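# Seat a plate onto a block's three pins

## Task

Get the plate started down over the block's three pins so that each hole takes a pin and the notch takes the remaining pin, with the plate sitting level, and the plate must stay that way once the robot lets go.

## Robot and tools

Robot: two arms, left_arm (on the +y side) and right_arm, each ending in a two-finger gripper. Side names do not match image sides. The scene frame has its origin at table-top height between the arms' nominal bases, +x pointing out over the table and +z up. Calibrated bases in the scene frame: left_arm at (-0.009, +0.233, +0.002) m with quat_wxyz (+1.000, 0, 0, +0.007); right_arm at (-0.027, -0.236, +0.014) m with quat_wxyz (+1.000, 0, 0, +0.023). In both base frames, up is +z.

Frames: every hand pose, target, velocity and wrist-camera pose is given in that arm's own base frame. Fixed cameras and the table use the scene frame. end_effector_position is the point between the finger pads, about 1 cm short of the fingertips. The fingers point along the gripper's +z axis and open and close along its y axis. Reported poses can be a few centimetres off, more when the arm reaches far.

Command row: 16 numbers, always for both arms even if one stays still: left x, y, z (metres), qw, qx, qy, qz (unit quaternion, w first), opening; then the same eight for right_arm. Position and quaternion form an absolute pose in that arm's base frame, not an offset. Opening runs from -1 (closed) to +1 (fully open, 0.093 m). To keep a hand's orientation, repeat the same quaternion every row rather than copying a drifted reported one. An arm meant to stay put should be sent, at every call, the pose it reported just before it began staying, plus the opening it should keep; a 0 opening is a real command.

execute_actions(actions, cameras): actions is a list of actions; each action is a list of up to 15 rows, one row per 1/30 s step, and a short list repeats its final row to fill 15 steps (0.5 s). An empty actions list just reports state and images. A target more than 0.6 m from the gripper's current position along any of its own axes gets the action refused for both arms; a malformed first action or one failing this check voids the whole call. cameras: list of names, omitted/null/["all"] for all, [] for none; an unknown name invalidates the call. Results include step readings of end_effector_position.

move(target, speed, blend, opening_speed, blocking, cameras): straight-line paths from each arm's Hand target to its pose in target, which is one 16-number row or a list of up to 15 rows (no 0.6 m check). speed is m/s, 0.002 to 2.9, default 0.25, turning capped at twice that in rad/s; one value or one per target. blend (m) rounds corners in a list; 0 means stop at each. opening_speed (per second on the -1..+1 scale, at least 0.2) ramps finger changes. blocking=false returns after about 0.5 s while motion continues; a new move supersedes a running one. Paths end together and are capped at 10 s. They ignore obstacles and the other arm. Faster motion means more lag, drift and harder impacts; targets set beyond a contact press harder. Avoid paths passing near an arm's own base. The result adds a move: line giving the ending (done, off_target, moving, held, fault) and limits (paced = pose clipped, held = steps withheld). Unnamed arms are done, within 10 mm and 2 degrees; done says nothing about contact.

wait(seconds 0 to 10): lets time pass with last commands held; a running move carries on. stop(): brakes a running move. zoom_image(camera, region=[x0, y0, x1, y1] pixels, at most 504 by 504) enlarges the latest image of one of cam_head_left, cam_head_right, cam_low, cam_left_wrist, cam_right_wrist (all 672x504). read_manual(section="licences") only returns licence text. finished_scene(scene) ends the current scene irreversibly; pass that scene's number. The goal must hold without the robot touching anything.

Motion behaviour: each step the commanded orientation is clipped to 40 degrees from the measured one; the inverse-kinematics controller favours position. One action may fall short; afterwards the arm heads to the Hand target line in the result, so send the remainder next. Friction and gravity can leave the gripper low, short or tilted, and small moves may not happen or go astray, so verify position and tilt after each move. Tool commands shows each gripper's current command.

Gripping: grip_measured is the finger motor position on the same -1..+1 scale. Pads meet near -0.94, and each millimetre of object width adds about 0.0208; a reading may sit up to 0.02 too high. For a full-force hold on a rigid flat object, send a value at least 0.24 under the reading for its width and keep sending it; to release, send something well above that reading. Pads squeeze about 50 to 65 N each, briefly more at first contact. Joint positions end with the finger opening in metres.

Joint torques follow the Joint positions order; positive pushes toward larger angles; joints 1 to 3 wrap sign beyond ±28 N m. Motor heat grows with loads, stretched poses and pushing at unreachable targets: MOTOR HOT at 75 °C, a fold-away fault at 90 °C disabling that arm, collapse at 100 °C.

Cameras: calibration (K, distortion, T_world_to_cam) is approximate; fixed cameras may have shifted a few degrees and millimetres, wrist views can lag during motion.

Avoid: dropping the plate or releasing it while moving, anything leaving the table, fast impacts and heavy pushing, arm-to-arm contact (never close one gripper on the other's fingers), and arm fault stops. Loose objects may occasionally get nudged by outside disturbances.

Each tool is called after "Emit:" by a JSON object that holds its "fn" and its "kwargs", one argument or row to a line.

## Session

Emit:
{"fn": "execute_actions", "kwargs": {
  "actions": []
}}

Scene clock: 0.00 s.
left_arm: end_effector_position=(+0.3877, -0.0314, +0.1176) grip_measured=+1.000 end_effector_quat_wxyz=(+0.650, +0.009, +0.760, -0.005) | right_arm: end_effector_position=(+0.3700, -0.0022, +0.1243) grip_measured=+1.000 end_effector_quat_wxyz=(+0.667, +0.008, +0.745, -0.008)
Joint positions: left_arm=[-0.126 1.609 0.294 1.157 -0.106 -0.011 0.093] | right_arm=[0.007 1.565 0.208 1.248 0.029 0.003 0.093]
Joint velocities: within noise
Joint torques (N m): no reading
Motor temperatures (°C): left_arm=[30 41 36 34 31 31 31] | right_arm=[32 39 39 39 31 31 32]
Heat: left arm: 41 °C; right arm: 39 °C.
Hand target: left_arm +0.3893, -0.0316, +0.1229; +0.655, +0.009, +0.755, -0.005 | right_arm +0.3729, -0.0022, +0.1357; +0.681, +0.008, +0.732, -0.007
Tool commands: left_gripper/opening=+1.0 right_gripper/opening=+1.0
camera_calibration:
cam_left_wrist: T_world_to_cam=[[-0.0296358, -0.999477, 0.0129164, -0.0218105], [-0.556592, 0.00576749, -0.830766, 0.352304], [0.830258, -0.0318096, -0.556472, -0.175373], [0, 0, 0, 1]] pos_world=[0.341048, -0.0294095, 0.195374]
cam_right_wrist: T_world_to_cam=[[-0.0131892, -0.99945, 0.03041, -0.00498409], [-0.482163, -0.0202863, -0.875847, 0.331313], [0.875982, -0.0262143, -0.481631, -0.183214], [0, 0, 0, 1]] pos_world=[0.320173, -0.00306304, 0.20209]

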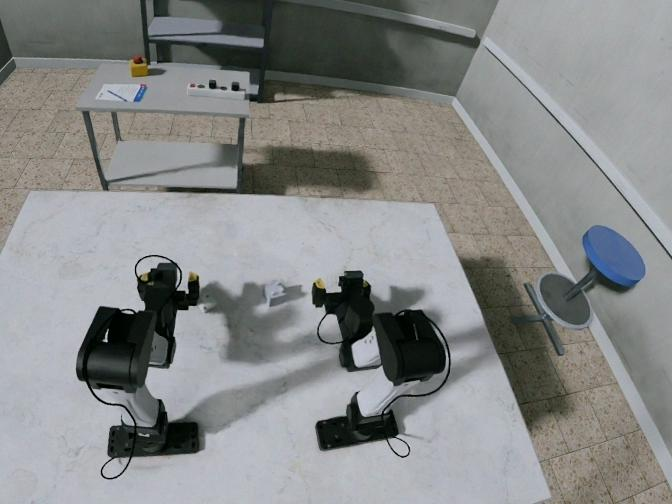

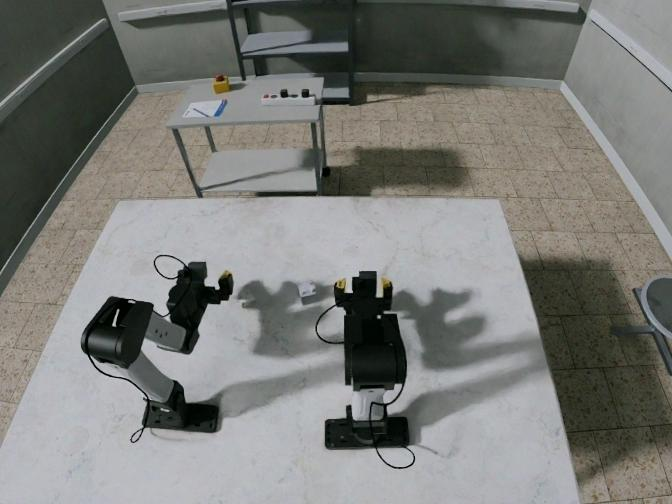

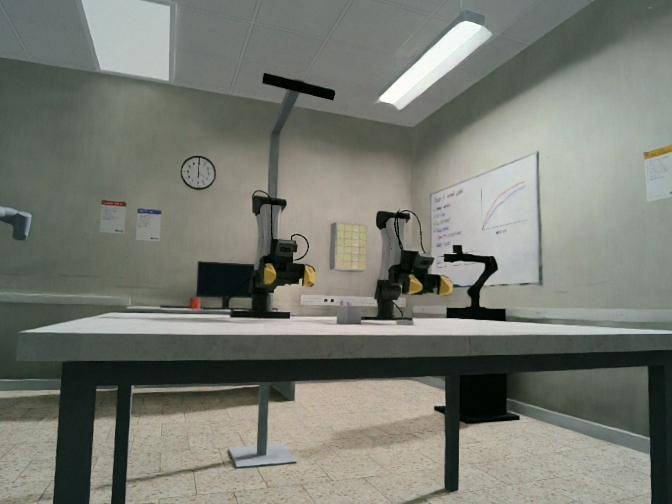

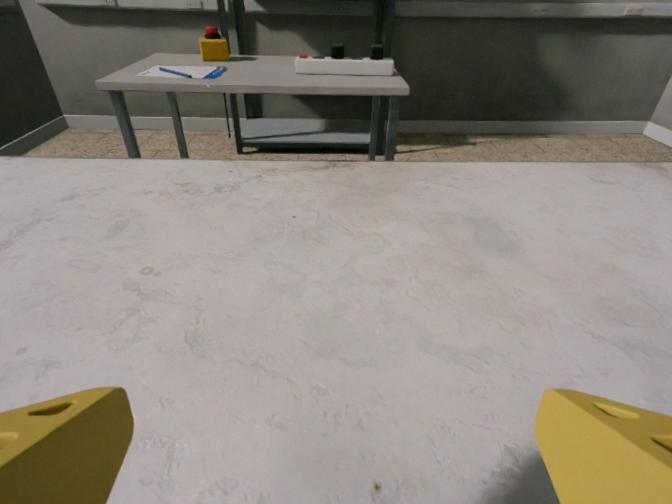

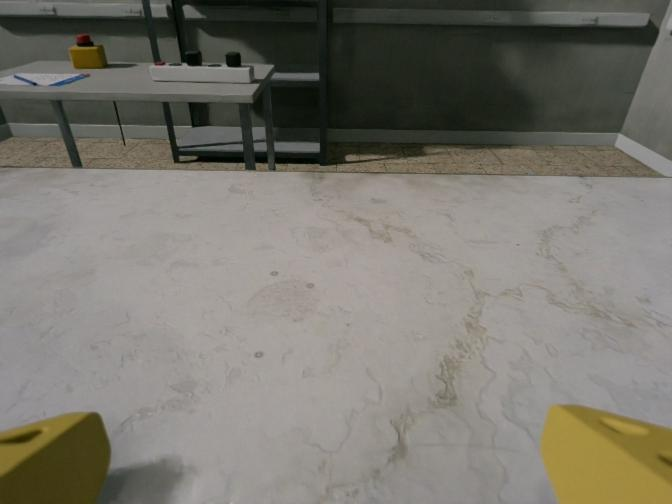

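Emit:
{"fn": "zoom_image", "kwargs": {
  "camera": "cam_head_left",
  "region": [170, 250, 310, 355]
}}

Emit:
{"fn": "zoom_image", "kwargs": {
  "camera": "cam_head_right",
  "region": [210, 255, 350, 360]
}}

Emit:
{"fn": "zoom_image", "kwargs": {
  "camera": "cam_low",
  "region": [310, 280, 430, 340]
}}

Scaled by 3.600 from the camera's 672x504 image, which has a finer 960x720 frame.

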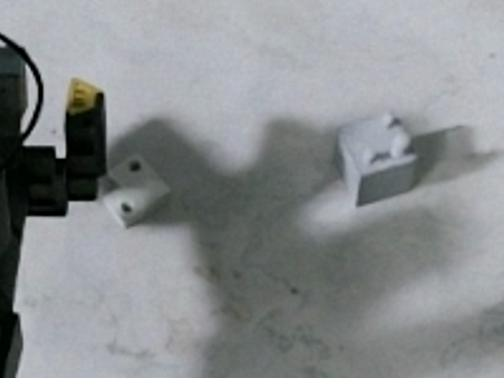

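Scaled by 3.600 from the camera's 672x504 image, which has a finer 960x720 frame.

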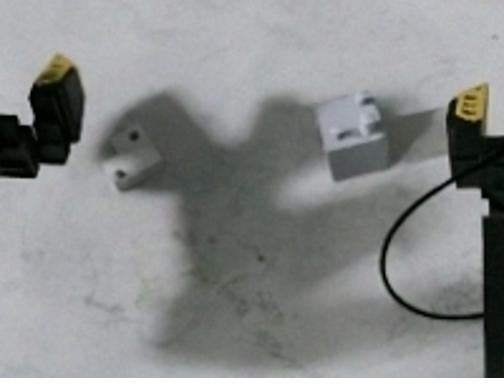

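Scaled by 4.200 from the camera's 672x504 image, which has a finer 960x720 frame.

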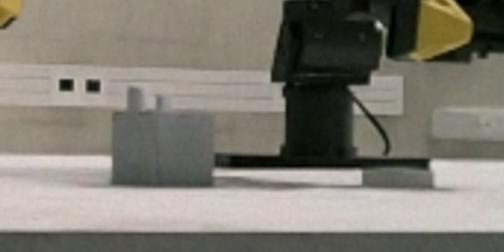

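Emit:
{"fn": "move", "kwargs": {
  "target": [0.335, -0.131, 0.112, 0, 0, 1, 0, 0.6, 0.388, 0.143, 0.13, 0, 0, 1, 0, 0.6],
  "speed": 0.4
}}

Scene clock: 7.70 s.
left_arm: end_effector_position=(+0.3322, -0.1256, +0.1078) grip_measured=+0.602 end_effector_quat_wxyz=(-0.002, +0.002, +1.000, +0.007) | right_arm: end_effector_position=(+0.3858, +0.1378, +0.1256) grip_measured=+0.602 end_effector_quat_wxyz=(-0.003, -0.005, +1.000, -0.006)
Joint positions: left_arm=[-0.367 1.9 1.608 -1.287 -0.011 -0.364 0.074] | right_arm=[0.347 2.138 2.025 -1.468 0.01 0.337 0.074]
Joint velocities: within noise
Joint torques (N m): left_arm=[-0.61 -8.87 6.95 0.29 0.05 -0.12] | right_arm=[0.29 -8.83 9.72 0.04 -0.18 0.08]
Motor temperatures (°C): left_arm=[30 42 37 35 31 31 31] | right_arm=[32 40 40 43 31 31 32]
Heat: left arm: 42 °C; right arm: 43 °C.
Hand target: left_arm +0.3349, -0.1309, +0.1120; +0.000, +0.000, +1.000, +0.000 | right_arm +0.3878, +0.1430, +0.1300; +0.000, +0.000, +1.000, +0.000
Off the commanded pose: left_arm 0.007 m, 1 deg | right_arm 0.007 m, 1 deg.
move: done
camera_calibration:
cam_left_wrist: T_world_to_cam=[[0.013273, -0.999911, -0.00133323, -0.130308], [-0.905713, -0.0125876, 0.423705, 0.292247], [-0.423685, -0.00441634, -0.905799, 0.319974], [0, 0, 0, 1]] pos_world=[0.40199, -0.125205, 0.165832]
cam_right_wrist: T_world_to_cam=[[0.0406361, -0.999147, 0.00728673, 0.117189], [-0.920412, -0.0345939, 0.389417, 0.355114], [-0.388833, -0.0225312, -0.921033, 0.349842], [0, 0, 0, 1]] pos_world=[0.458119, 0.137256, 0.183074]

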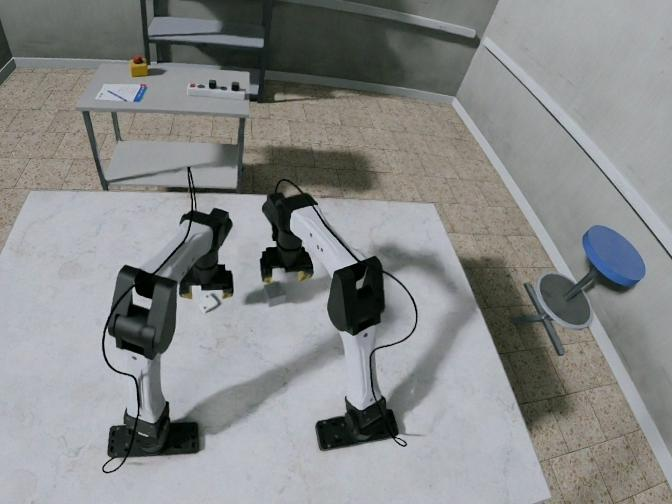

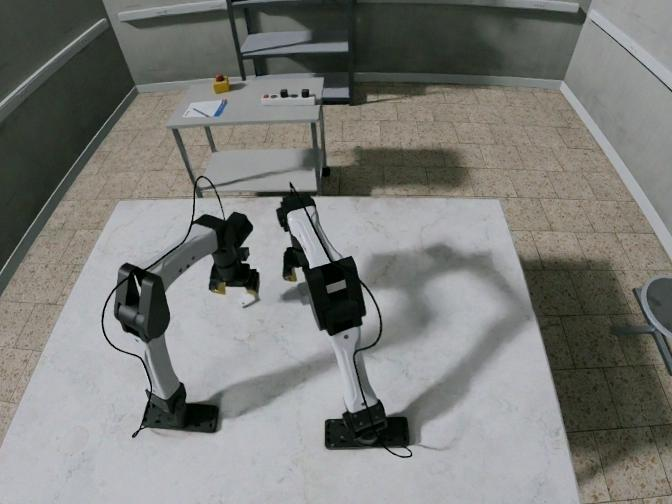

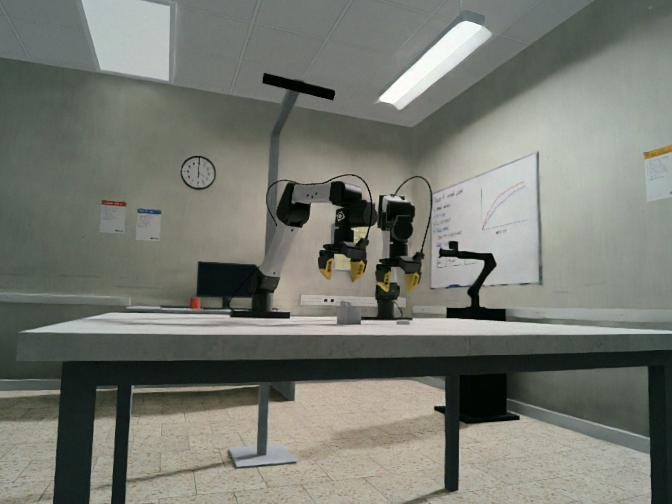

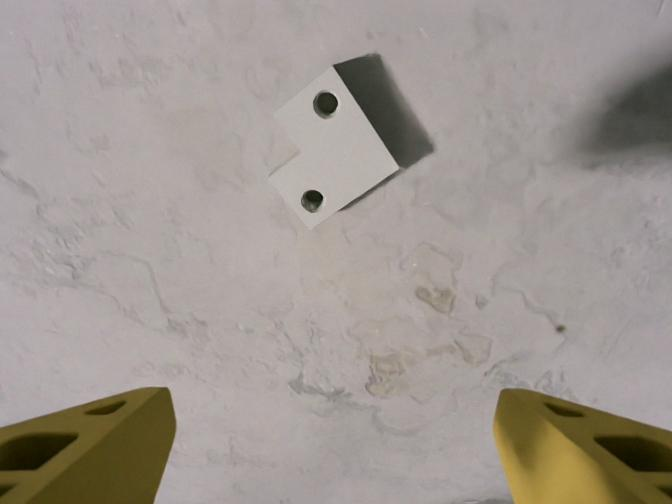

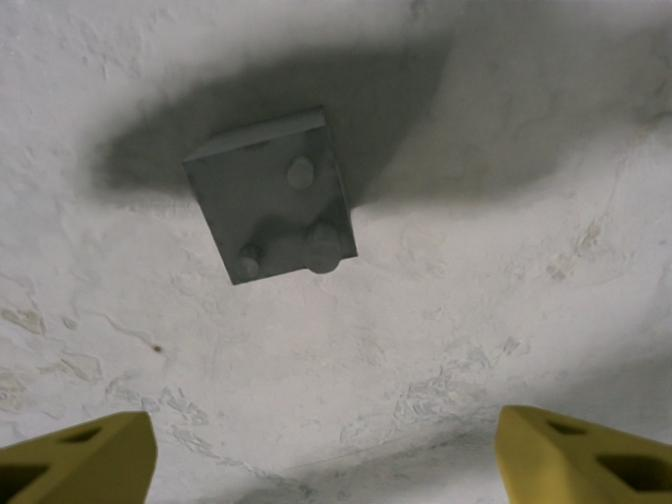

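Emit:
{"fn": "zoom_image", "kwargs": {
  "camera": "cam_right_wrist",
  "region": [160, 90, 380, 310]
}}

Emit:
{"fn": "zoom_image", "kwargs": {
  "camera": "cam_left_wrist",
  "region": [240, 40, 420, 250]
}}

Scaled by 2.291 from the camera's 672x504 image, which has a finer 960x720 frame.

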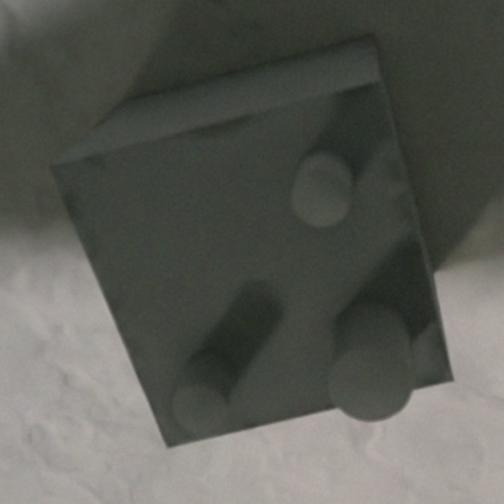

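Scaled by 2.400 from the camera's 672x504 image, which has a finer 960x720 frame.

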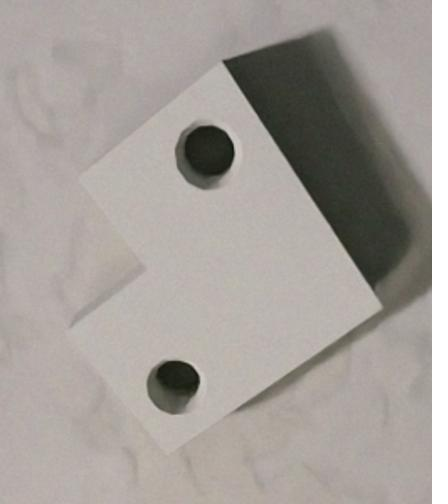

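Emit:
{"fn": "move", "kwargs": {
  "target": [0.373, -0.119, 0.112, 0, 0.4509, 0.8926, 0, 0.6, 0.4135, 0.1555, 0.118, 0, -0.1349, 0.9909, 0, 0.85],
  "speed": 0.3,
  "cameras": ["cam_left_wrist","cam_right_wrist"]
}}

Scene clock: 13.57 s.
left_arm: end_effector_position=(+0.3688, -0.1185, +0.1087) grip_measured=+0.602 end_effector_quat_wxyz=(-0.004, +0.449, +0.893, +0.005) | right_arm: end_effector_position=(+0.4118, +0.1500, +0.1138) grip_measured=+0.848 end_effector_quat_wxyz=(-0.004, -0.124, +0.992, -0.006)
Joint positions: left_arm=[-0.316 2.029 1.792 -1.34 -0.011 0.616 0.074] | right_arm=[0.353 2.281 2.211 -1.511 0.009 0.104 0.086]
Joint velocities: within noise
Joint torques (N m): left_arm=[0.4 -9.95 6.99 0.28 0.13 0.09] | right_arm=[0.39 -9.7 9.77 0.04 -0.18 -0.26]
Motor temperatures (°C): left_arm=[30 44 38 35 31 31 31] | right_arm=[32 42 41 42 31 31 32]
Heat: left arm: 44 °C; right arm: 42 °C.
Hand target: left_arm +0.3729, -0.1189, +0.1119; +0.000, +0.451, +0.893, +0.000 | right_arm +0.4133, +0.1555, +0.1179; +0.000, -0.135, +0.991, +0.000
Off the commanded pose: left_arm 0.005 m, 1 deg | right_arm 0.007 m, 2 deg.
move: done
camera_calibration:
cam_left_wrist: T_world_to_cam=[[-0.792623, -0.609673, 0.00686475, 0.218872], [-0.548018, 0.717311, 0.43028, 0.27895], [-0.267254, 0.337288, -0.902669, 0.318783], [0, 0, 0, 1]] pos_world=[0.411549, -0.174175, 0.166227]
cam_right_wrist: T_world_to_cam=[[0.275482, -0.961296, 0.00453597, 0.0263391], [-0.884725, -0.251688, 0.392321, 0.401524], [-0.375995, -0.11209, -0.919817, 0.357368], [0, 0, 0, 1]] pos_world=[0.482351, 0.166436, 0.171068]
Images, in order (width x height): cam_left_wrist 672x504, cam_right_wrist 672x504.

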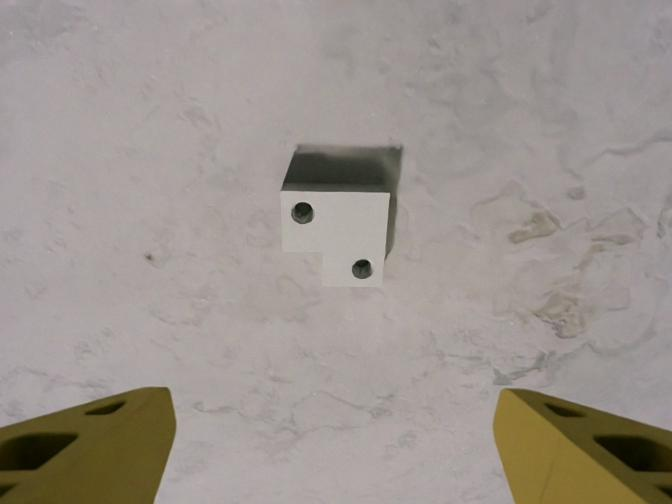

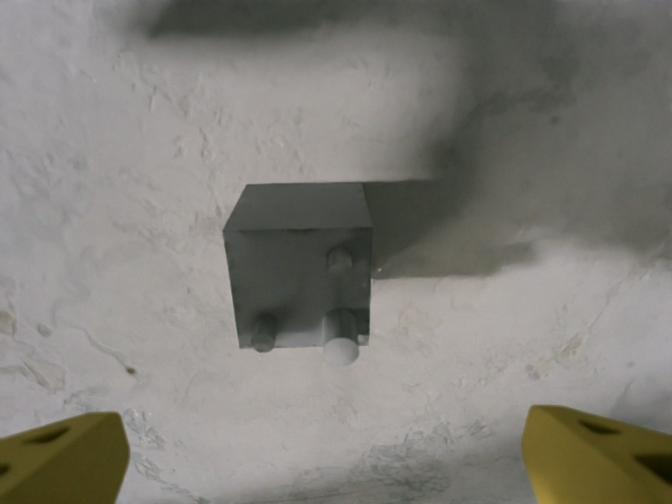

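Emit:
{"fn": "move", "kwargs": {
  "target": [0.3725, -0.1205, 0.062, 0, 0.4563, 0.8898, 0, 0.6, 0.4147, 0.1620, 0.030, 0, -0.1392, 0.9903, 0, 0.85],
  "speed": 0.12,
  "cameras": ["cam_left_wrist","cam_right_wrist"]
}}

Scene clock: 15.60 s.
left_arm: end_effector_position=(+0.3730, -0.1199, +0.0673) grip_measured=+0.602 end_effector_quat_wxyz=(+0.001, +0.453, +0.891, +0.006) | right_arm: end_effector_position=(+0.4119, +0.1560, +0.0306) grip_measured=+0.848 end_effector_quat_wxyz=(-0.008, -0.130, +0.991, -0.007)
Joint positions: left_arm=[-0.316 2.048 1.656 -1.174 -0.011 0.625 0.074] | right_arm=[0.365 2.297 1.906 -1.198 0.009 0.104 0.086]
Joint velocities: within noise
Joint torques (N m): left_arm=[0.09 -10.37 4.04 0.55 0.13 0.1] | right_arm=[0.42 -10.25 6.95 0.31 -0.18 -0.21]
Motor temperatures (°C): left_arm=[30 44 38 35 31 31 31] | right_arm=[32 42 41 41 31 31 32]
Heat: left arm: 44 °C; right arm: 42 °C.
Hand target: left_arm +0.3725, -0.1205, +0.0621; +0.000, +0.456, +0.890, +0.000 | right_arm +0.4146, +0.1620, +0.0301; +0.000, -0.139, +0.990, +0.000
Off the commanded pose: left_arm 0.005 m, 1 deg | right_arm 0.007 m, 2 deg.
move: done
camera_calibration:
cam_left_wrist: T_world_to_cam=[[-0.797995, -0.602663, 0.000807816, 0.22491], [-0.545982, 0.723509, 0.42242, 0.300552], [-0.255162, 0.336648, -0.9064, 0.278545], [0, 0, 0, 1]] pos_world=[0.414647, -0.175679, 0.125332]
cam_right_wrist: T_world_to_cam=[[0.287942, -0.957634, 0.00506343, 0.0266892], [-0.878844, -0.262144, 0.398641, 0.434824], [-0.380425, -0.119236, -0.917093, 0.284411], [0, 0, 0, 1]] pos_world=[0.482655, 0.173457, 0.0873577]
Images, in order (width x height): cam_left_wrist 672x504, cam_right_wrist 672x504.

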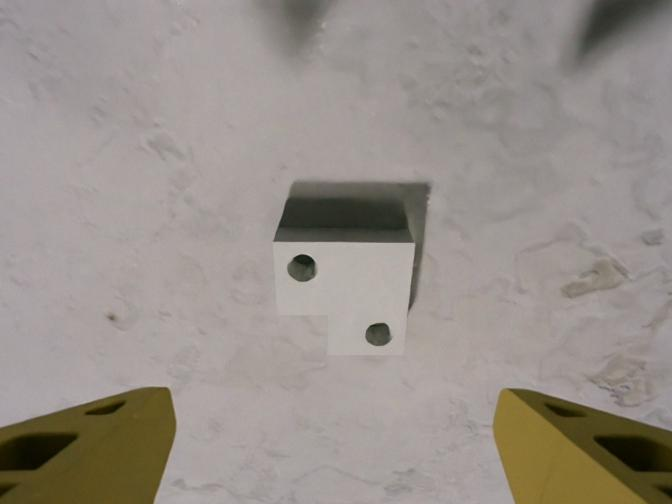

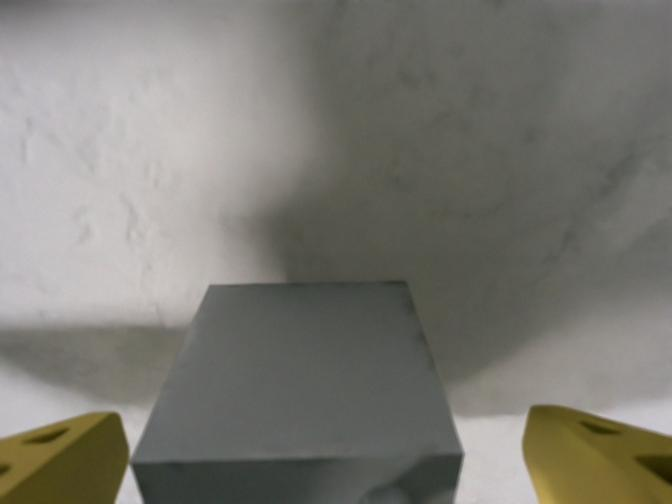

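Emit:
{"fn": "move", "kwargs": {
  "target": [
    [0.3718, -0.1238, 0.013, 0, 0.4563, 0.8898, 0, 0.6, 0.4137, 0.1658, 0.022, 0, -0.1392, 0.9903, 0, 0.85],
    [0.3718, -0.1238, 0.013, 0, 0.4563, 0.8898, 0, 0.6, 0.4137, 0.1658, 0.022, 0, -0.1392, 0.9903, 0, -0.2]
  ],
  "speed": 0.08,
  "opening_speed": 0.8,
  "cameras": ["cam_left_wrist","cam_right_wrist"]
}}

Scene clock: 19.27 s.
left_arm: end_effector_position=(+0.3739, -0.1202, +0.0178) grip_measured=+0.602 end_effector_quat_wxyz=(+0.001, +0.453, +0.891, +0.006) | right_arm: end_effector_position=(+0.4127, +0.1604, +0.0265) grip_measured=-0.067 end_effector_quat_wxyz=(-0.002, -0.135, +0.991, -0.005)
Joint positions: left_arm=[-0.316 2.099 1.531 -0.999 -0.011 0.625 0.074] | right_arm=[0.374 2.297 1.891 -1.17 0.008 0.104 0.042]
Joint velocities: within noise
Joint torques (N m): left_arm=[-0.61 -10.66 3.92 0.55 0.11 0] | right_arm=[0.42 -9.61 6.67 0.31 -0.18 -0.11]
Motor temperatures (°C): left_arm=[30 45 38 35 31 31 31] | right_arm=[32 43 41 41 31 31 32]
Heat: left arm: 45 °C; right arm: 43 °C.
Hand target: left_arm +0.3718, -0.1237, +0.0131; +0.000, +0.456, +0.890, +0.000 | right_arm +0.4135, +0.1657, +0.0220; +0.000, -0.139, +0.990, +0.000
Off the commanded pose: left_arm 0.006 m, 1 deg | right_arm 0.007 m, 1 deg.
move: done
camera_calibration:
cam_left_wrist: T_world_to_cam=[[-0.798215, -0.602372, 0.00130368, 0.225672], [-0.545378, 0.723607, 0.423031, 0.321945], [-0.255765, 0.336959, -0.906114, 0.234318], [0, 0, 0, 1]] pos_world=[0.415647, -0.175979, 0.075832]
cam_right_wrist: T_world_to_cam=[[0.295952, -0.955197, 0.00343181, 0.0270558], [-0.880832, -0.271518, 0.387832, 0.440873], [-0.369524, -0.117803, -0.921724, 0.276928], [0, 0, 0, 1]] pos_world=[0.482659, 0.178172, 0.0841739]
Images, in order (width x height): cam_left_wrist 672x504, cam_right_wrist 672x504.

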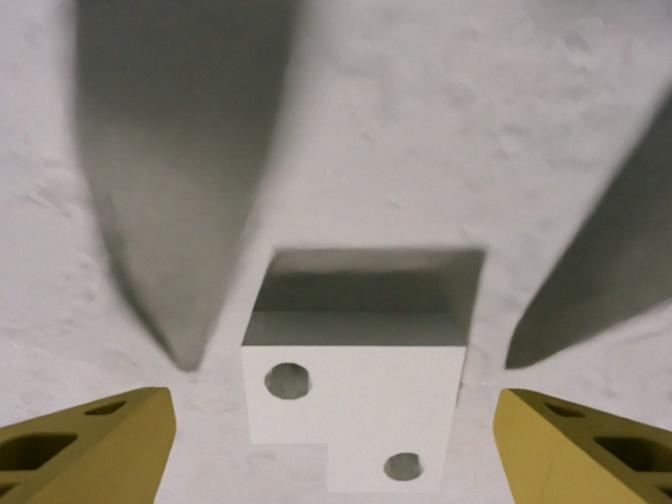

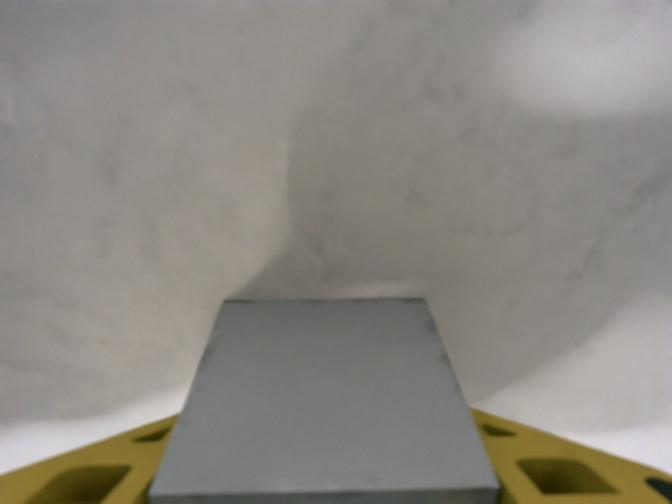

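Emit:
{"fn": "move", "kwargs": {
  "target": [
    [0.3707, -0.1262, 0.0085, 0, 0.4563, 0.8898, 0, 0.3, 0.4137, 0.1658, 0.022, 0, -0.1392, 0.9903, 0, -0.2]
  ],
  "speed": 0.05,
  "opening_speed": 0.8,
  "cameras": ["cam_left_wrist"]
}}

Scene clock: 20.30 s.
left_arm: end_effector_position=(+0.3736, -0.1225, +0.0154) grip_measured=+0.302 end_effector_quat_wxyz=(+0.003, +0.456, +0.890, +0.006) | right_arm: end_effector_position=(+0.4127, +0.1604, +0.0265) grip_measured=-0.080 end_effector_quat_wxyz=(-0.002, -0.135, +0.991, -0.005)
Joint positions: left_arm=[-0.321 2.099 1.521 -0.984 -0.011 0.625 0.06] | right_arm=[0.374 2.297 1.891 -1.17 0.008 0.104 0.041]
Joint velocities: within noise
Joint torques (N m): left_arm=[-0.75 -10.17 3.75 0.55 0.12 -0.09] | right_arm=[0.43 -9.62 6.65 0.32 -0.18 -0.12]
Motor temperatures (°C): left_arm=[30 45 38 35 31 31 31] | right_arm=[32 43 41 41 31 31 32]
Heat: left arm: 45 °C; right arm: 43 °C.
Hand target: left_arm +0.3706, -0.1260, +0.0086; +0.000, +0.456, +0.890, +0.000 | right_arm +0.4135, +0.1657, +0.0220; +0.000, -0.139, +0.990, +0.000
Off the commanded pose: left_arm 0.008 m, 1 deg | right_arm 0.007 m, 1 deg.
move: done
camera_calibration:
cam_left_wrist: T_world_to_cam=[[-0.801677, -0.597756, -0.0015986, 0.225901], [-0.54321, 0.727402, 0.419296, 0.324079], [-0.249474, 0.337008, -0.907848, 0.230499], [0, 0, 0, 1]] pos_world=[0.414646, -0.178382, 0.0737345]
Images, in order (width x height): cam_left_wrist 672x504.

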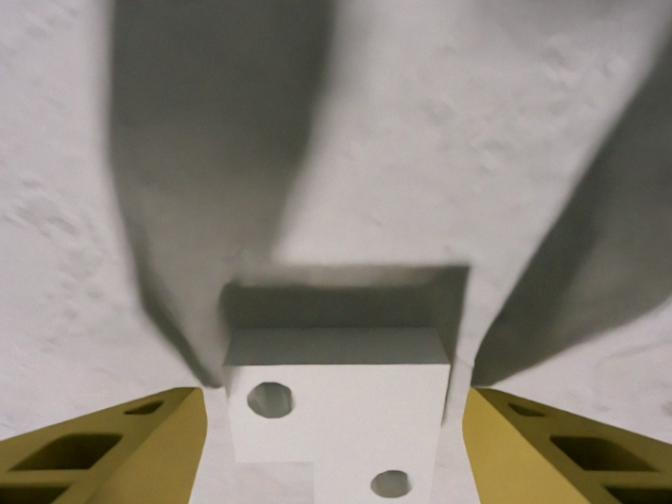

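Emit:
{"fn": "move", "kwargs": {
  "target": [
    [0.3707, -0.1262, 0.0085, 0, 0.4563, 0.8898, 0, -0.30, 0.4137, 0.1658, 0.022, 0, -0.1392, 0.9903, 0, -0.2]
  ],
  "opening_speed": 0.5,
  "cameras": ["cam_left_wrist"]
}}

Scene clock: 21.90 s.
left_arm: end_effector_position=(+0.3738, -0.1225, +0.0154) grip_measured=-0.160 end_effector_quat_wxyz=(+0.004, +0.456, +0.890, +0.006) | right_arm: end_effector_position=(+0.4127, +0.1604, +0.0265) grip_measured=-0.081 end_effector_quat_wxyz=(-0.002, -0.135, +0.991, -0.005)
Joint positions: left_arm=[-0.321 2.099 1.521 -0.983 -0.011 0.625 0.038] | right_arm=[0.374 2.297 1.891 -1.17 0.008 0.104 0.041]
Joint velocities: within noise
Joint torques (N m): left_arm=[-0.7 -10.21 3.77 0.56 0.12 -0.09] | right_arm=[0.4 -9.61 6.64 0.31 -0.18 -0.11]
Motor temperatures (°C): left_arm=[30 45 38 35 31 31 31] | right_arm=[32 43 41 41 31 31 32]
Heat: left arm: 45 °C; right arm: 43 °C.
Hand target: left_arm +0.3706, -0.1260, +0.0086; +0.000, +0.456, +0.890, +0.000 | right_arm +0.4135, +0.1657, +0.0220; +0.000, -0.139, +0.990, +0.000
Off the commanded pose: left_arm 0.008 m, 1 deg | right_arm 0.007 m, 1 deg.
move: done
camera_calibration:
cam_left_wrist: T_world_to_cam=[[-0.801641, -0.597802, -0.00215394, 0.22602], [-0.543676, 0.727551, 0.418433, 0.324501], [-0.248573, 0.336604, -0.908245, 0.230258], [0, 0, 0, 1]] pos_world=[0.414846, -0.178482, 0.0738351]
Images, in order (width x height): cam_left_wrist 672x504.

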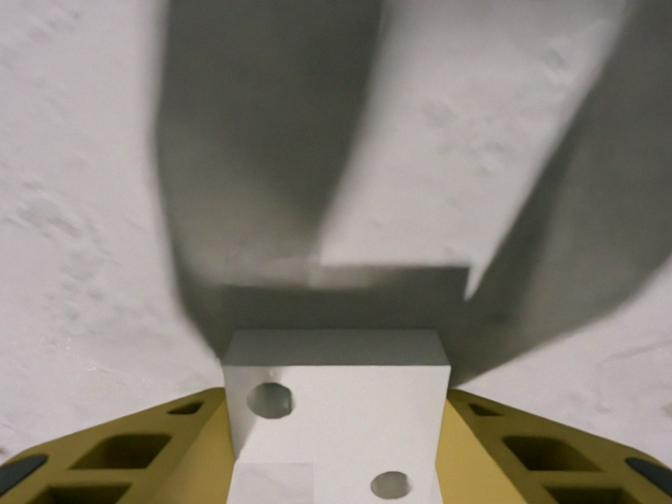

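Emit:
{"fn": "move", "kwargs": {
  "target": [
    [0.3710, -0.1230, 0.060, 0, 0.4563, 0.8898, 0, -0.30, 0.4137, 0.1640, 0.050, 0, -0.1392, 0.9903, 0, -0.2],
    [0.300, -0.050, 0.135, 0, 0.4563, 0.8898, 0, -0.30, 0.405, 0.190, 0.055, 0, 0.1800, 0.9837, 0, -0.2],
    [0.280, -0.030, 0.140, 0, 0.4563, 0.8898, 0, -0.30, 0.397, 0.233, 0.055, 0, 0.4886, 0.8725, 0, -0.2]
  ],
  "speed": [0.1, 0.2, 0.2],
  "blend": [0.01, 0.02, 0],
  "cameras": ["cam_left_wrist","cam_right_wrist","cam_head_left"]
}}

Scene clock: 26.87 s.
left_arm: end_effector_position=(+0.2859, -0.0310, +0.1363) grip_measured=-0.174 end_effector_quat_wxyz=(-0.003, +0.455, +0.890, +0.004) | right_arm: end_effector_position=(+0.3933, +0.2263, +0.0420) grip_measured=-0.083 end_effector_quat_wxyz=(-0.004, +0.483, +0.875, -0.013)
Joint positions: left_arm=[-0.114 1.631 1.398 -1.34 -0.011 0.831 0.037] | right_arm=[0.525 2.365 2.069 -1.301 0.006 1.533 0.041]
Joint velocities: within noise
Joint torques (N m): left_arm=[0.47 -9.2 4.05 0.31 0.13 0.11] | right_arm=[0.34 -11.3 10.89 -0.14 -0.12 0.11]
Motor temperatures (°C): left_arm=[30 46 38 34 31 31 31] | right_arm=[32 45 43 40 31 31 32]
Heat: left arm: 46 °C; right arm: 45 °C.
Hand target: left_arm +0.2800, -0.0300, +0.1398; +0.000, +0.456, +0.890, +0.000 | right_arm +0.3966, +0.2328, +0.0549; +0.000, +0.488, +0.873, +0.001
Off the commanded pose: left_arm 0.007 m, 1 deg | right_arm 0.015 m, 2 deg.
move: off_target (right_arm)
camera_calibration:
cam_left_wrist: T_world_to_cam=[[-0.800719, -0.599001, 0.0068743, 0.209017], [-0.538741, 0.725088, 0.428958, 0.156578], [-0.261931, 0.339772, -0.903298, 0.290635], [0, 0, 0, 1]] pos_world=[0.327845, -0.0870811, 0.193928]
cam_right_wrist: T_world_to_cam=[[-0.829336, -0.558324, 0.021819, 0.447718], [-0.509987, 0.772335, 0.378696, 0.0540189], [-0.228287, 0.302939, -0.925264, 0.141072], [0, 0, 0, 1]] pos_world=[0.431062, 0.165515, 0.100303]
Images, in order (width x height): cam_head_left 672x504, cam_left_wrist 672x504, cam_right_wrist 672x504.

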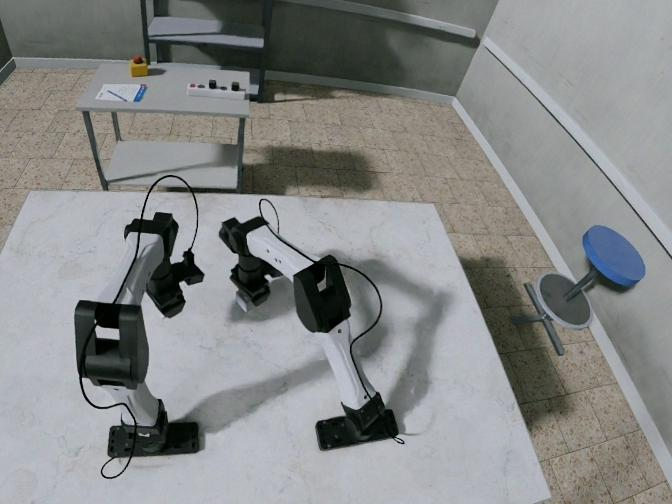

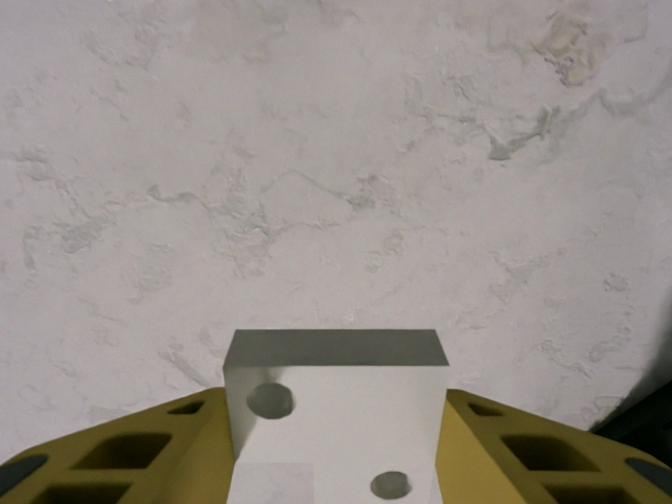

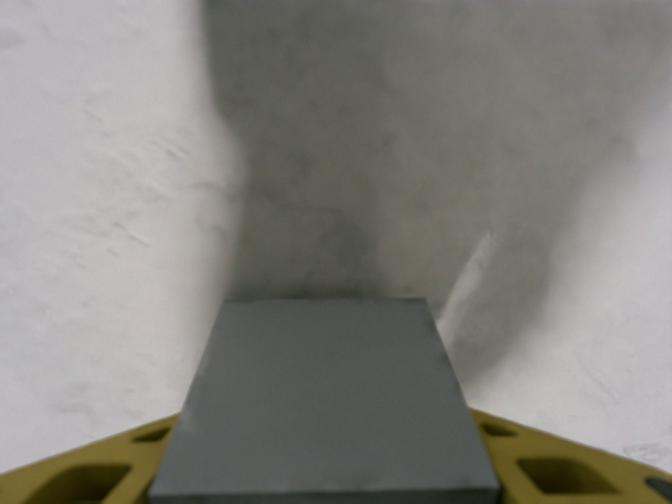

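Emit:
{"fn": "move", "kwargs": {
  "target": [
    [0.280, -0.030, 0.140, 0, 0.4563, 0.8898, 0, -0.30, 0.397, 0.233, 0.026, 0, 0.4886, 0.8725, 0, -0.2]
  ],
  "speed": 0.035,
  "cameras": ["cam_right_wrist"]
}}

Scene clock: 28.23 s.
left_arm: end_effector_position=(+0.2859, -0.0310, +0.1363) grip_measured=-0.174 end_effector_quat_wxyz=(-0.003, +0.455, +0.890, +0.004) | right_arm: end_effector_position=(+0.3923, +0.2287, +0.0282) grip_measured=-0.083 end_effector_quat_wxyz=(-0.011, +0.484, +0.875, -0.010)
Joint positions: left_arm=[-0.114 1.631 1.398 -1.34 -0.011 0.831 0.037] | right_arm=[0.525 2.374 2.029 -1.254 -0.009 1.535 0.041]
Joint velocities: within noise
Joint torques (N m): left_arm=[0.44 -9.29 3.96 0.32 0.13 0.07] | right_arm=[0.32 -10.93 5.75 0.38 0.04 0.1]
Motor temperatures (°C): left_arm=[30 46 38 34 31 31 31] | right_arm=[32 45 43 40 31 31 33]
Heat: left arm: 46 °C; right arm: 45 °C.
Hand target: left_arm +0.2801, -0.0300, +0.1398; +0.000, +0.456, +0.890, +0.000 | right_arm +0.3968, +0.2330, +0.0261; -0.001, +0.488, +0.873, +0.000
Off the commanded pose: left_arm 0.007 m, 1 deg | right_arm 0.007 m, 2 deg.
move: done
camera_calibration:
cam_right_wrist: T_world_to_cam=[[-0.830001, -0.557333, 0.0218699, 0.448553], [-0.50542, 0.768116, 0.393127, 0.0556328], [-0.235902, 0.315243, -0.919224, 0.127347], [0, 0, 0, 1]] pos_world=[0.430459, 0.167116, 0.0853801]
Images, in order (width x height): cam_right_wrist 672x504.

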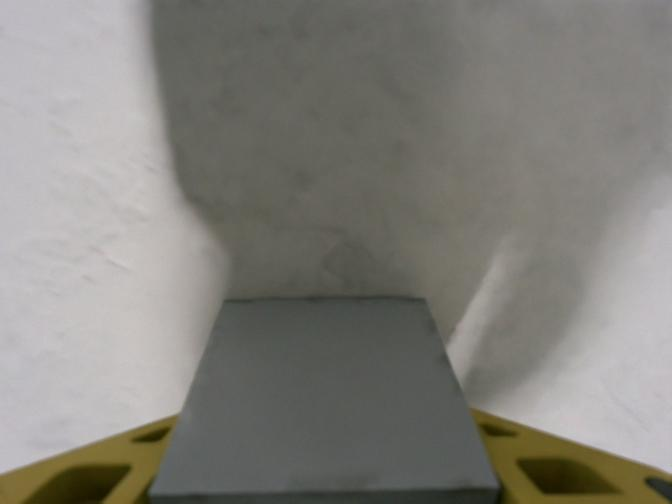

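Emit:
{"fn": "move", "kwargs": {
  "target": [
    [0.280, -0.030, 0.140, 0, 0.4563, 0.8898, 0, -0.30, 0.397, 0.233, 0.020, 0.012, 0.4886, 0.8725, 0, -0.2]
  ],
  "speed": 0.03,
  "cameras": ["cam_right_wrist","cam_low"]
}}

Emit:
{"fn": "zoom_image", "kwargs": {
  "camera": "cam_low",
  "region": [320, 270, 440, 340]
}}

Scene clock: 29.17 s.
left_arm: end_effector_position=(+0.2859, -0.0310, +0.1363) grip_measured=-0.174 end_effector_quat_wxyz=(-0.003, +0.455, +0.890, +0.004) | right_arm: end_effector_position=(+0.3918, +0.2288, +0.0270) grip_measured=-0.083 end_effector_quat_wxyz=(-0.009, +0.484, +0.875, -0.005)
Joint positions: left_arm=[-0.114 1.631 1.398 -1.34 -0.011 0.831 0.037] | right_arm=[0.525 2.362 2.003 -1.231 -0.01 1.535 0.041]
Joint velocities: within noise
Joint torques (N m): left_arm=[0.44 -9.22 3.99 0.31 0.11 0.1] | right_arm=[0.88 -10.58 4.46 0.57 0.22 0.17]
Motor temperatures (°C): left_arm=[30 47 38 34 31 31 31] | right_arm=[32 46 43 40 31 31 33]
Heat: left arm: 47 °C; right arm: 46 °C.
Hand target: left_arm +0.2801, -0.0300, +0.1398; +0.000, +0.456, +0.890, +0.000 | right_arm +0.3967, +0.2330, +0.0204; +0.011, +0.489, +0.872, -0.001
Off the commanded pose: left_arm 0.007 m, 1 deg | right_arm 0.010 m, 3 deg.
move: off_target (right_arm)
camera_calibration:
cam_right_wrist: T_world_to_cam=[[-0.830361, -0.55709, 0.0123183, 0.448583], [-0.508204, 0.766191, 0.393293, 0.0573468], [-0.228538, 0.320315, -0.919331, 0.122211], [0, 0, 0, 1]] pos_world=[0.429559, 0.166816, 0.0842722]
Images, in order (width x height): cam_low 672x504, cam_right_wrist 672x504.

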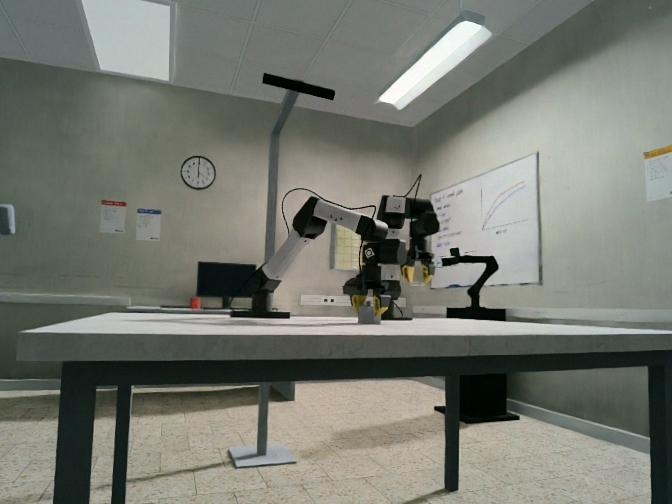

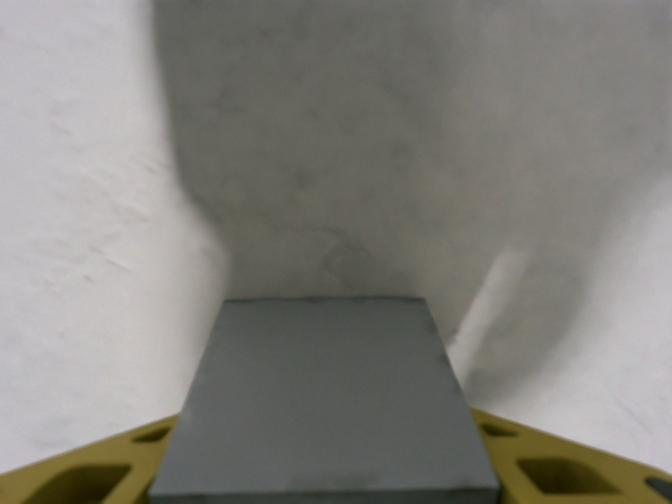

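Scaled by 4.200 from the camera's 672x504 image, which has a finer 960x720 frame.

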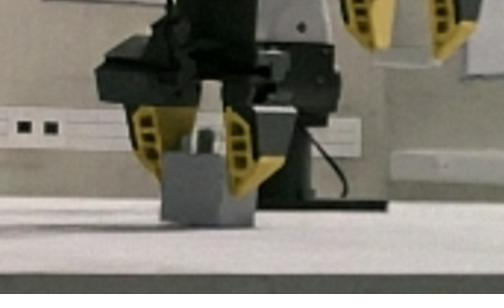

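Emit:
{"fn": "execute_actions", "kwargs": {
  "actions": []
}}

Scene clock: 29.67 s.
left_arm: end_effector_position=(+0.2859, -0.0310, +0.1363) grip_measured=-0.174 end_effector_quat_wxyz=(-0.003, +0.455, +0.890, +0.004) | right_arm: end_effector_position=(+0.3918, +0.2288, +0.0269) grip_measured=-0.083 end_effector_quat_wxyz=(-0.009, +0.484, +0.875, -0.005)
Joint positions: left_arm=[-0.114 1.631 1.398 -1.34 -0.011 0.831 0.037] | right_arm=[0.525 2.362 2.003 -1.23 -0.01 1.535 0.041]
Joint velocities: within noise
Joint torques (N m): left_arm=[0.46 -9.24 4 0.3 0.11 0.1] | right_arm=[0.9 -10.59 4.45 0.58 0.21 0.16]
Motor temperatures (°C): left_arm=[30 47 38 34 31 31 31] | right_arm=[32 46 43 40 31 31 33]
Heat: left arm: 47 °C; right arm: 46 °C.
Hand target: left_arm +0.2801, -0.0300, +0.1398; +0.000, +0.456, +0.890, +0.000 | right_arm +0.3967, +0.2330, +0.0203; +0.011, +0.488, +0.873, -0.001
Tool commands: left_gripper/opening=-0.3 right_gripper/opening=-0.2
Off the commanded pose: left_arm 0.007 m, 1 deg | right_arm 0.010 m, 3 deg.
camera_calibration:
cam_left_wrist: T_world_to_cam=[[-0.800927, -0.598723, 0.00679357, 0.209125], [-0.538526, 0.725267, 0.428926, 0.15653], [-0.261735, 0.33988, -0.903314, 0.290583], [0, 0, 0, 1]] pos_world=[0.327845, -0.0870813, 0.193928]
cam_right_wrist: T_world_to_cam=[[-0.830361, -0.55709, 0.0123183, 0.448584], [-0.508204, 0.766191, 0.393293, 0.0573862], [-0.228538, 0.320315, -0.919331, 0.122119], [0, 0, 0, 1]] pos_world=[0.429559, 0.166816, 0.0841722]

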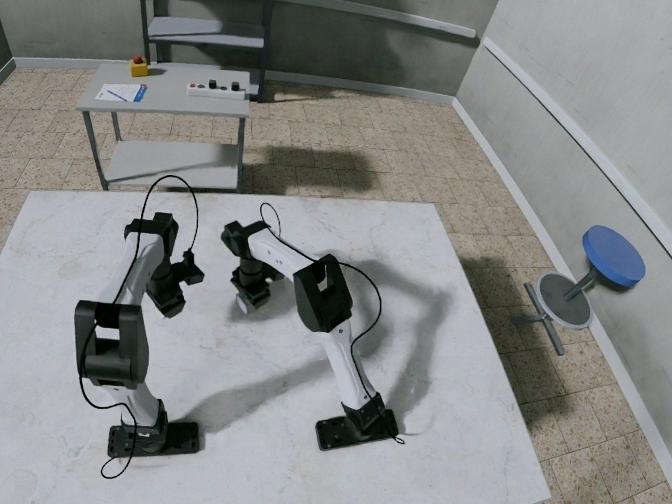

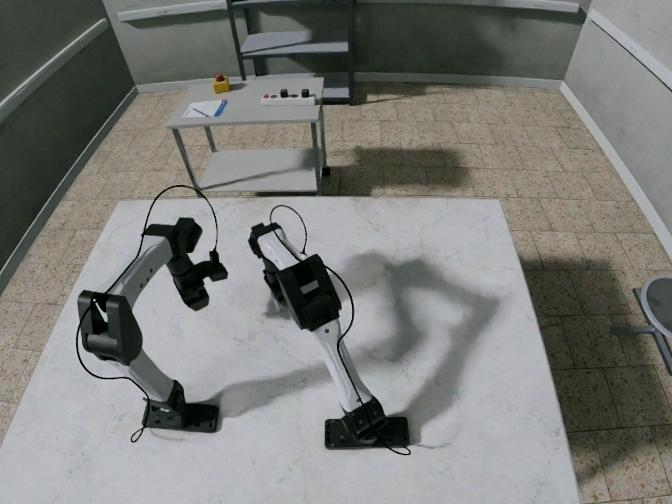

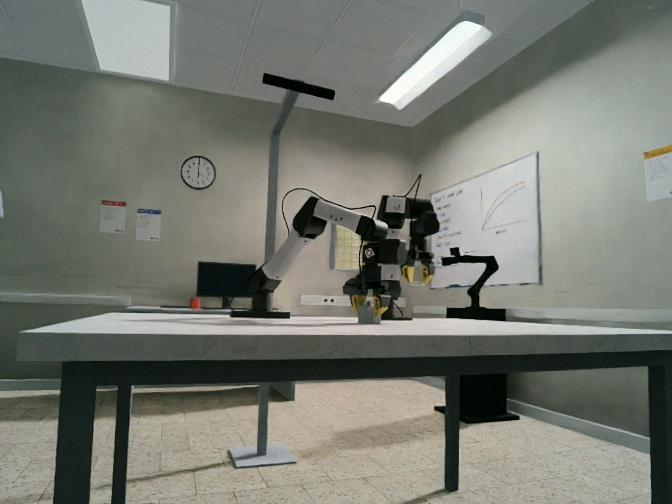

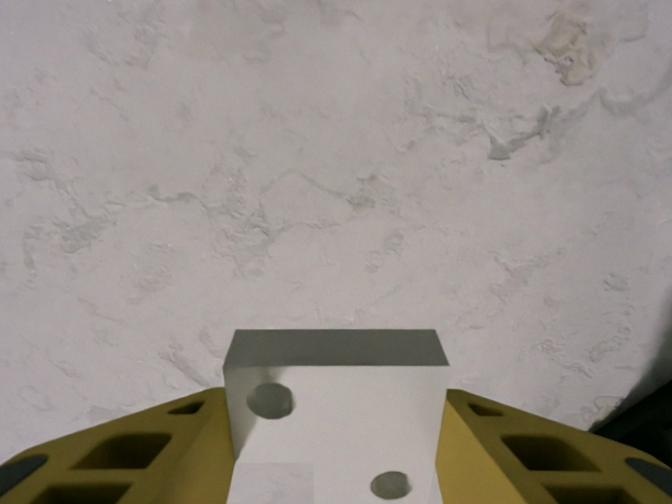

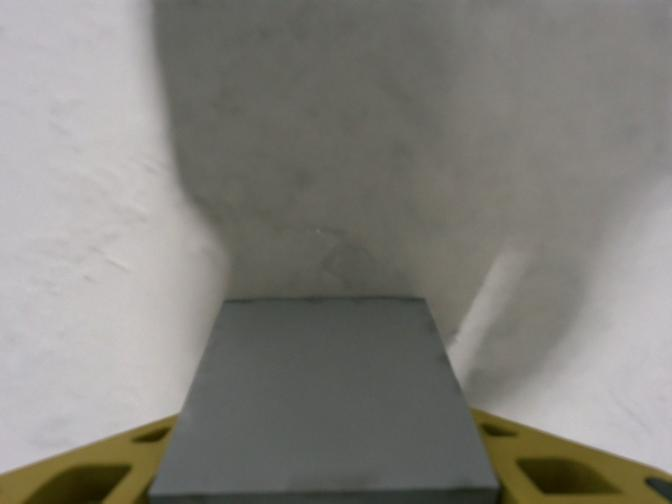

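Emit:
{"fn": "move", "kwargs": {
  "target": [0.280, -0.030, 0.140, 0, 0.4563, 0.8898, 0, -0.30, 0.3967, 0.2330, 0.0195, 0.011, 0.488, 0.873, -0.001, 0.20],
  "opening_speed": 0.5,
  "cameras": ["cam_right_wrist"]
}}

Emit:
{"fn": "zoom_image", "kwargs": {
  "camera": "cam_right_wrist",
  "region": [84, 126, 588, 504]
}}

Scene clock: 30.93 s.
left_arm: end_effector_position=(+0.2859, -0.0310, +0.1363) grip_measured=-0.174 end_effector_quat_wxyz=(-0.003, +0.455, +0.890, +0.004) | right_arm: end_effector_position=(+0.3931, +0.2300, +0.0212) grip_measured=+0.198 end_effector_quat_wxyz=(+0.000, +0.483, +0.875, -0.005)
Joint positions: left_arm=[-0.114 1.631 1.398 -1.34 -0.011 0.831 0.037] | right_arm=[0.531 2.362 1.98 -1.197 0.005 1.541 0.055]
Joint velocities: within noise
Joint torques (N m): left_arm=[0.5 -9.18 4 0.31 0.13 0.09] | right_arm=[0.42 -10.51 6.63 0.29 0.07 0.08]
Motor temperatures (°C): left_arm=[30 47 38 34 31 31 31] | right_arm=[32 46 43 40 31 31 33]
Heat: left arm: 47 °C; right arm: 46 °C.
Hand target: left_arm +0.2801, -0.0300, +0.1398; +0.000, +0.456, +0.890, +0.000 | right_arm +0.3966, +0.2331, +0.0196; +0.011, +0.488, +0.873, -0.001
Off the commanded pose: left_arm 0.007 m, 1 deg | right_arm 0.005 m, 1 deg.
move: done
camera_calibration:
cam_right_wrist: T_world_to_cam=[[-0.82974, -0.558142, 0.00304021, 0.450627], [-0.515649, 0.76863, 0.378568, 0.0620151], [-0.213632, 0.312545, -0.925569, 0.112726], [0, 0, 0, 1]] pos_world=[0.429963, 0.168616, 0.0794885]
Images, in order (width x height): cam_right_wrist 672x504.

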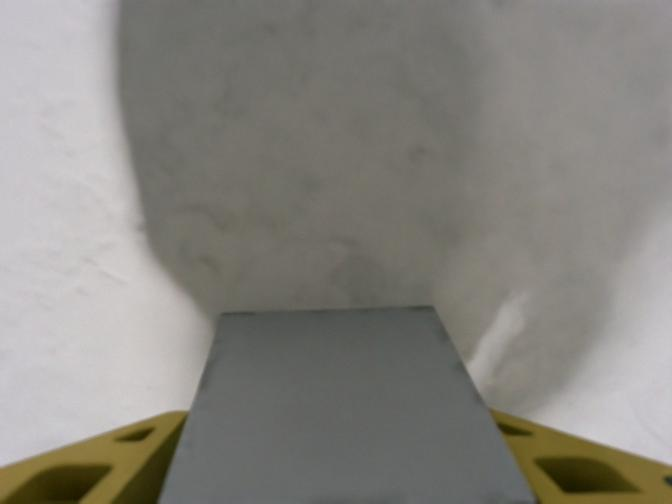

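Scaled by 1.000.

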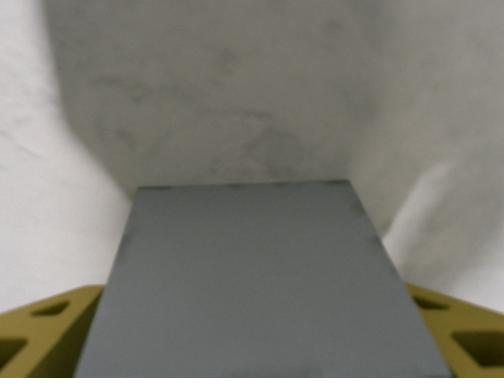

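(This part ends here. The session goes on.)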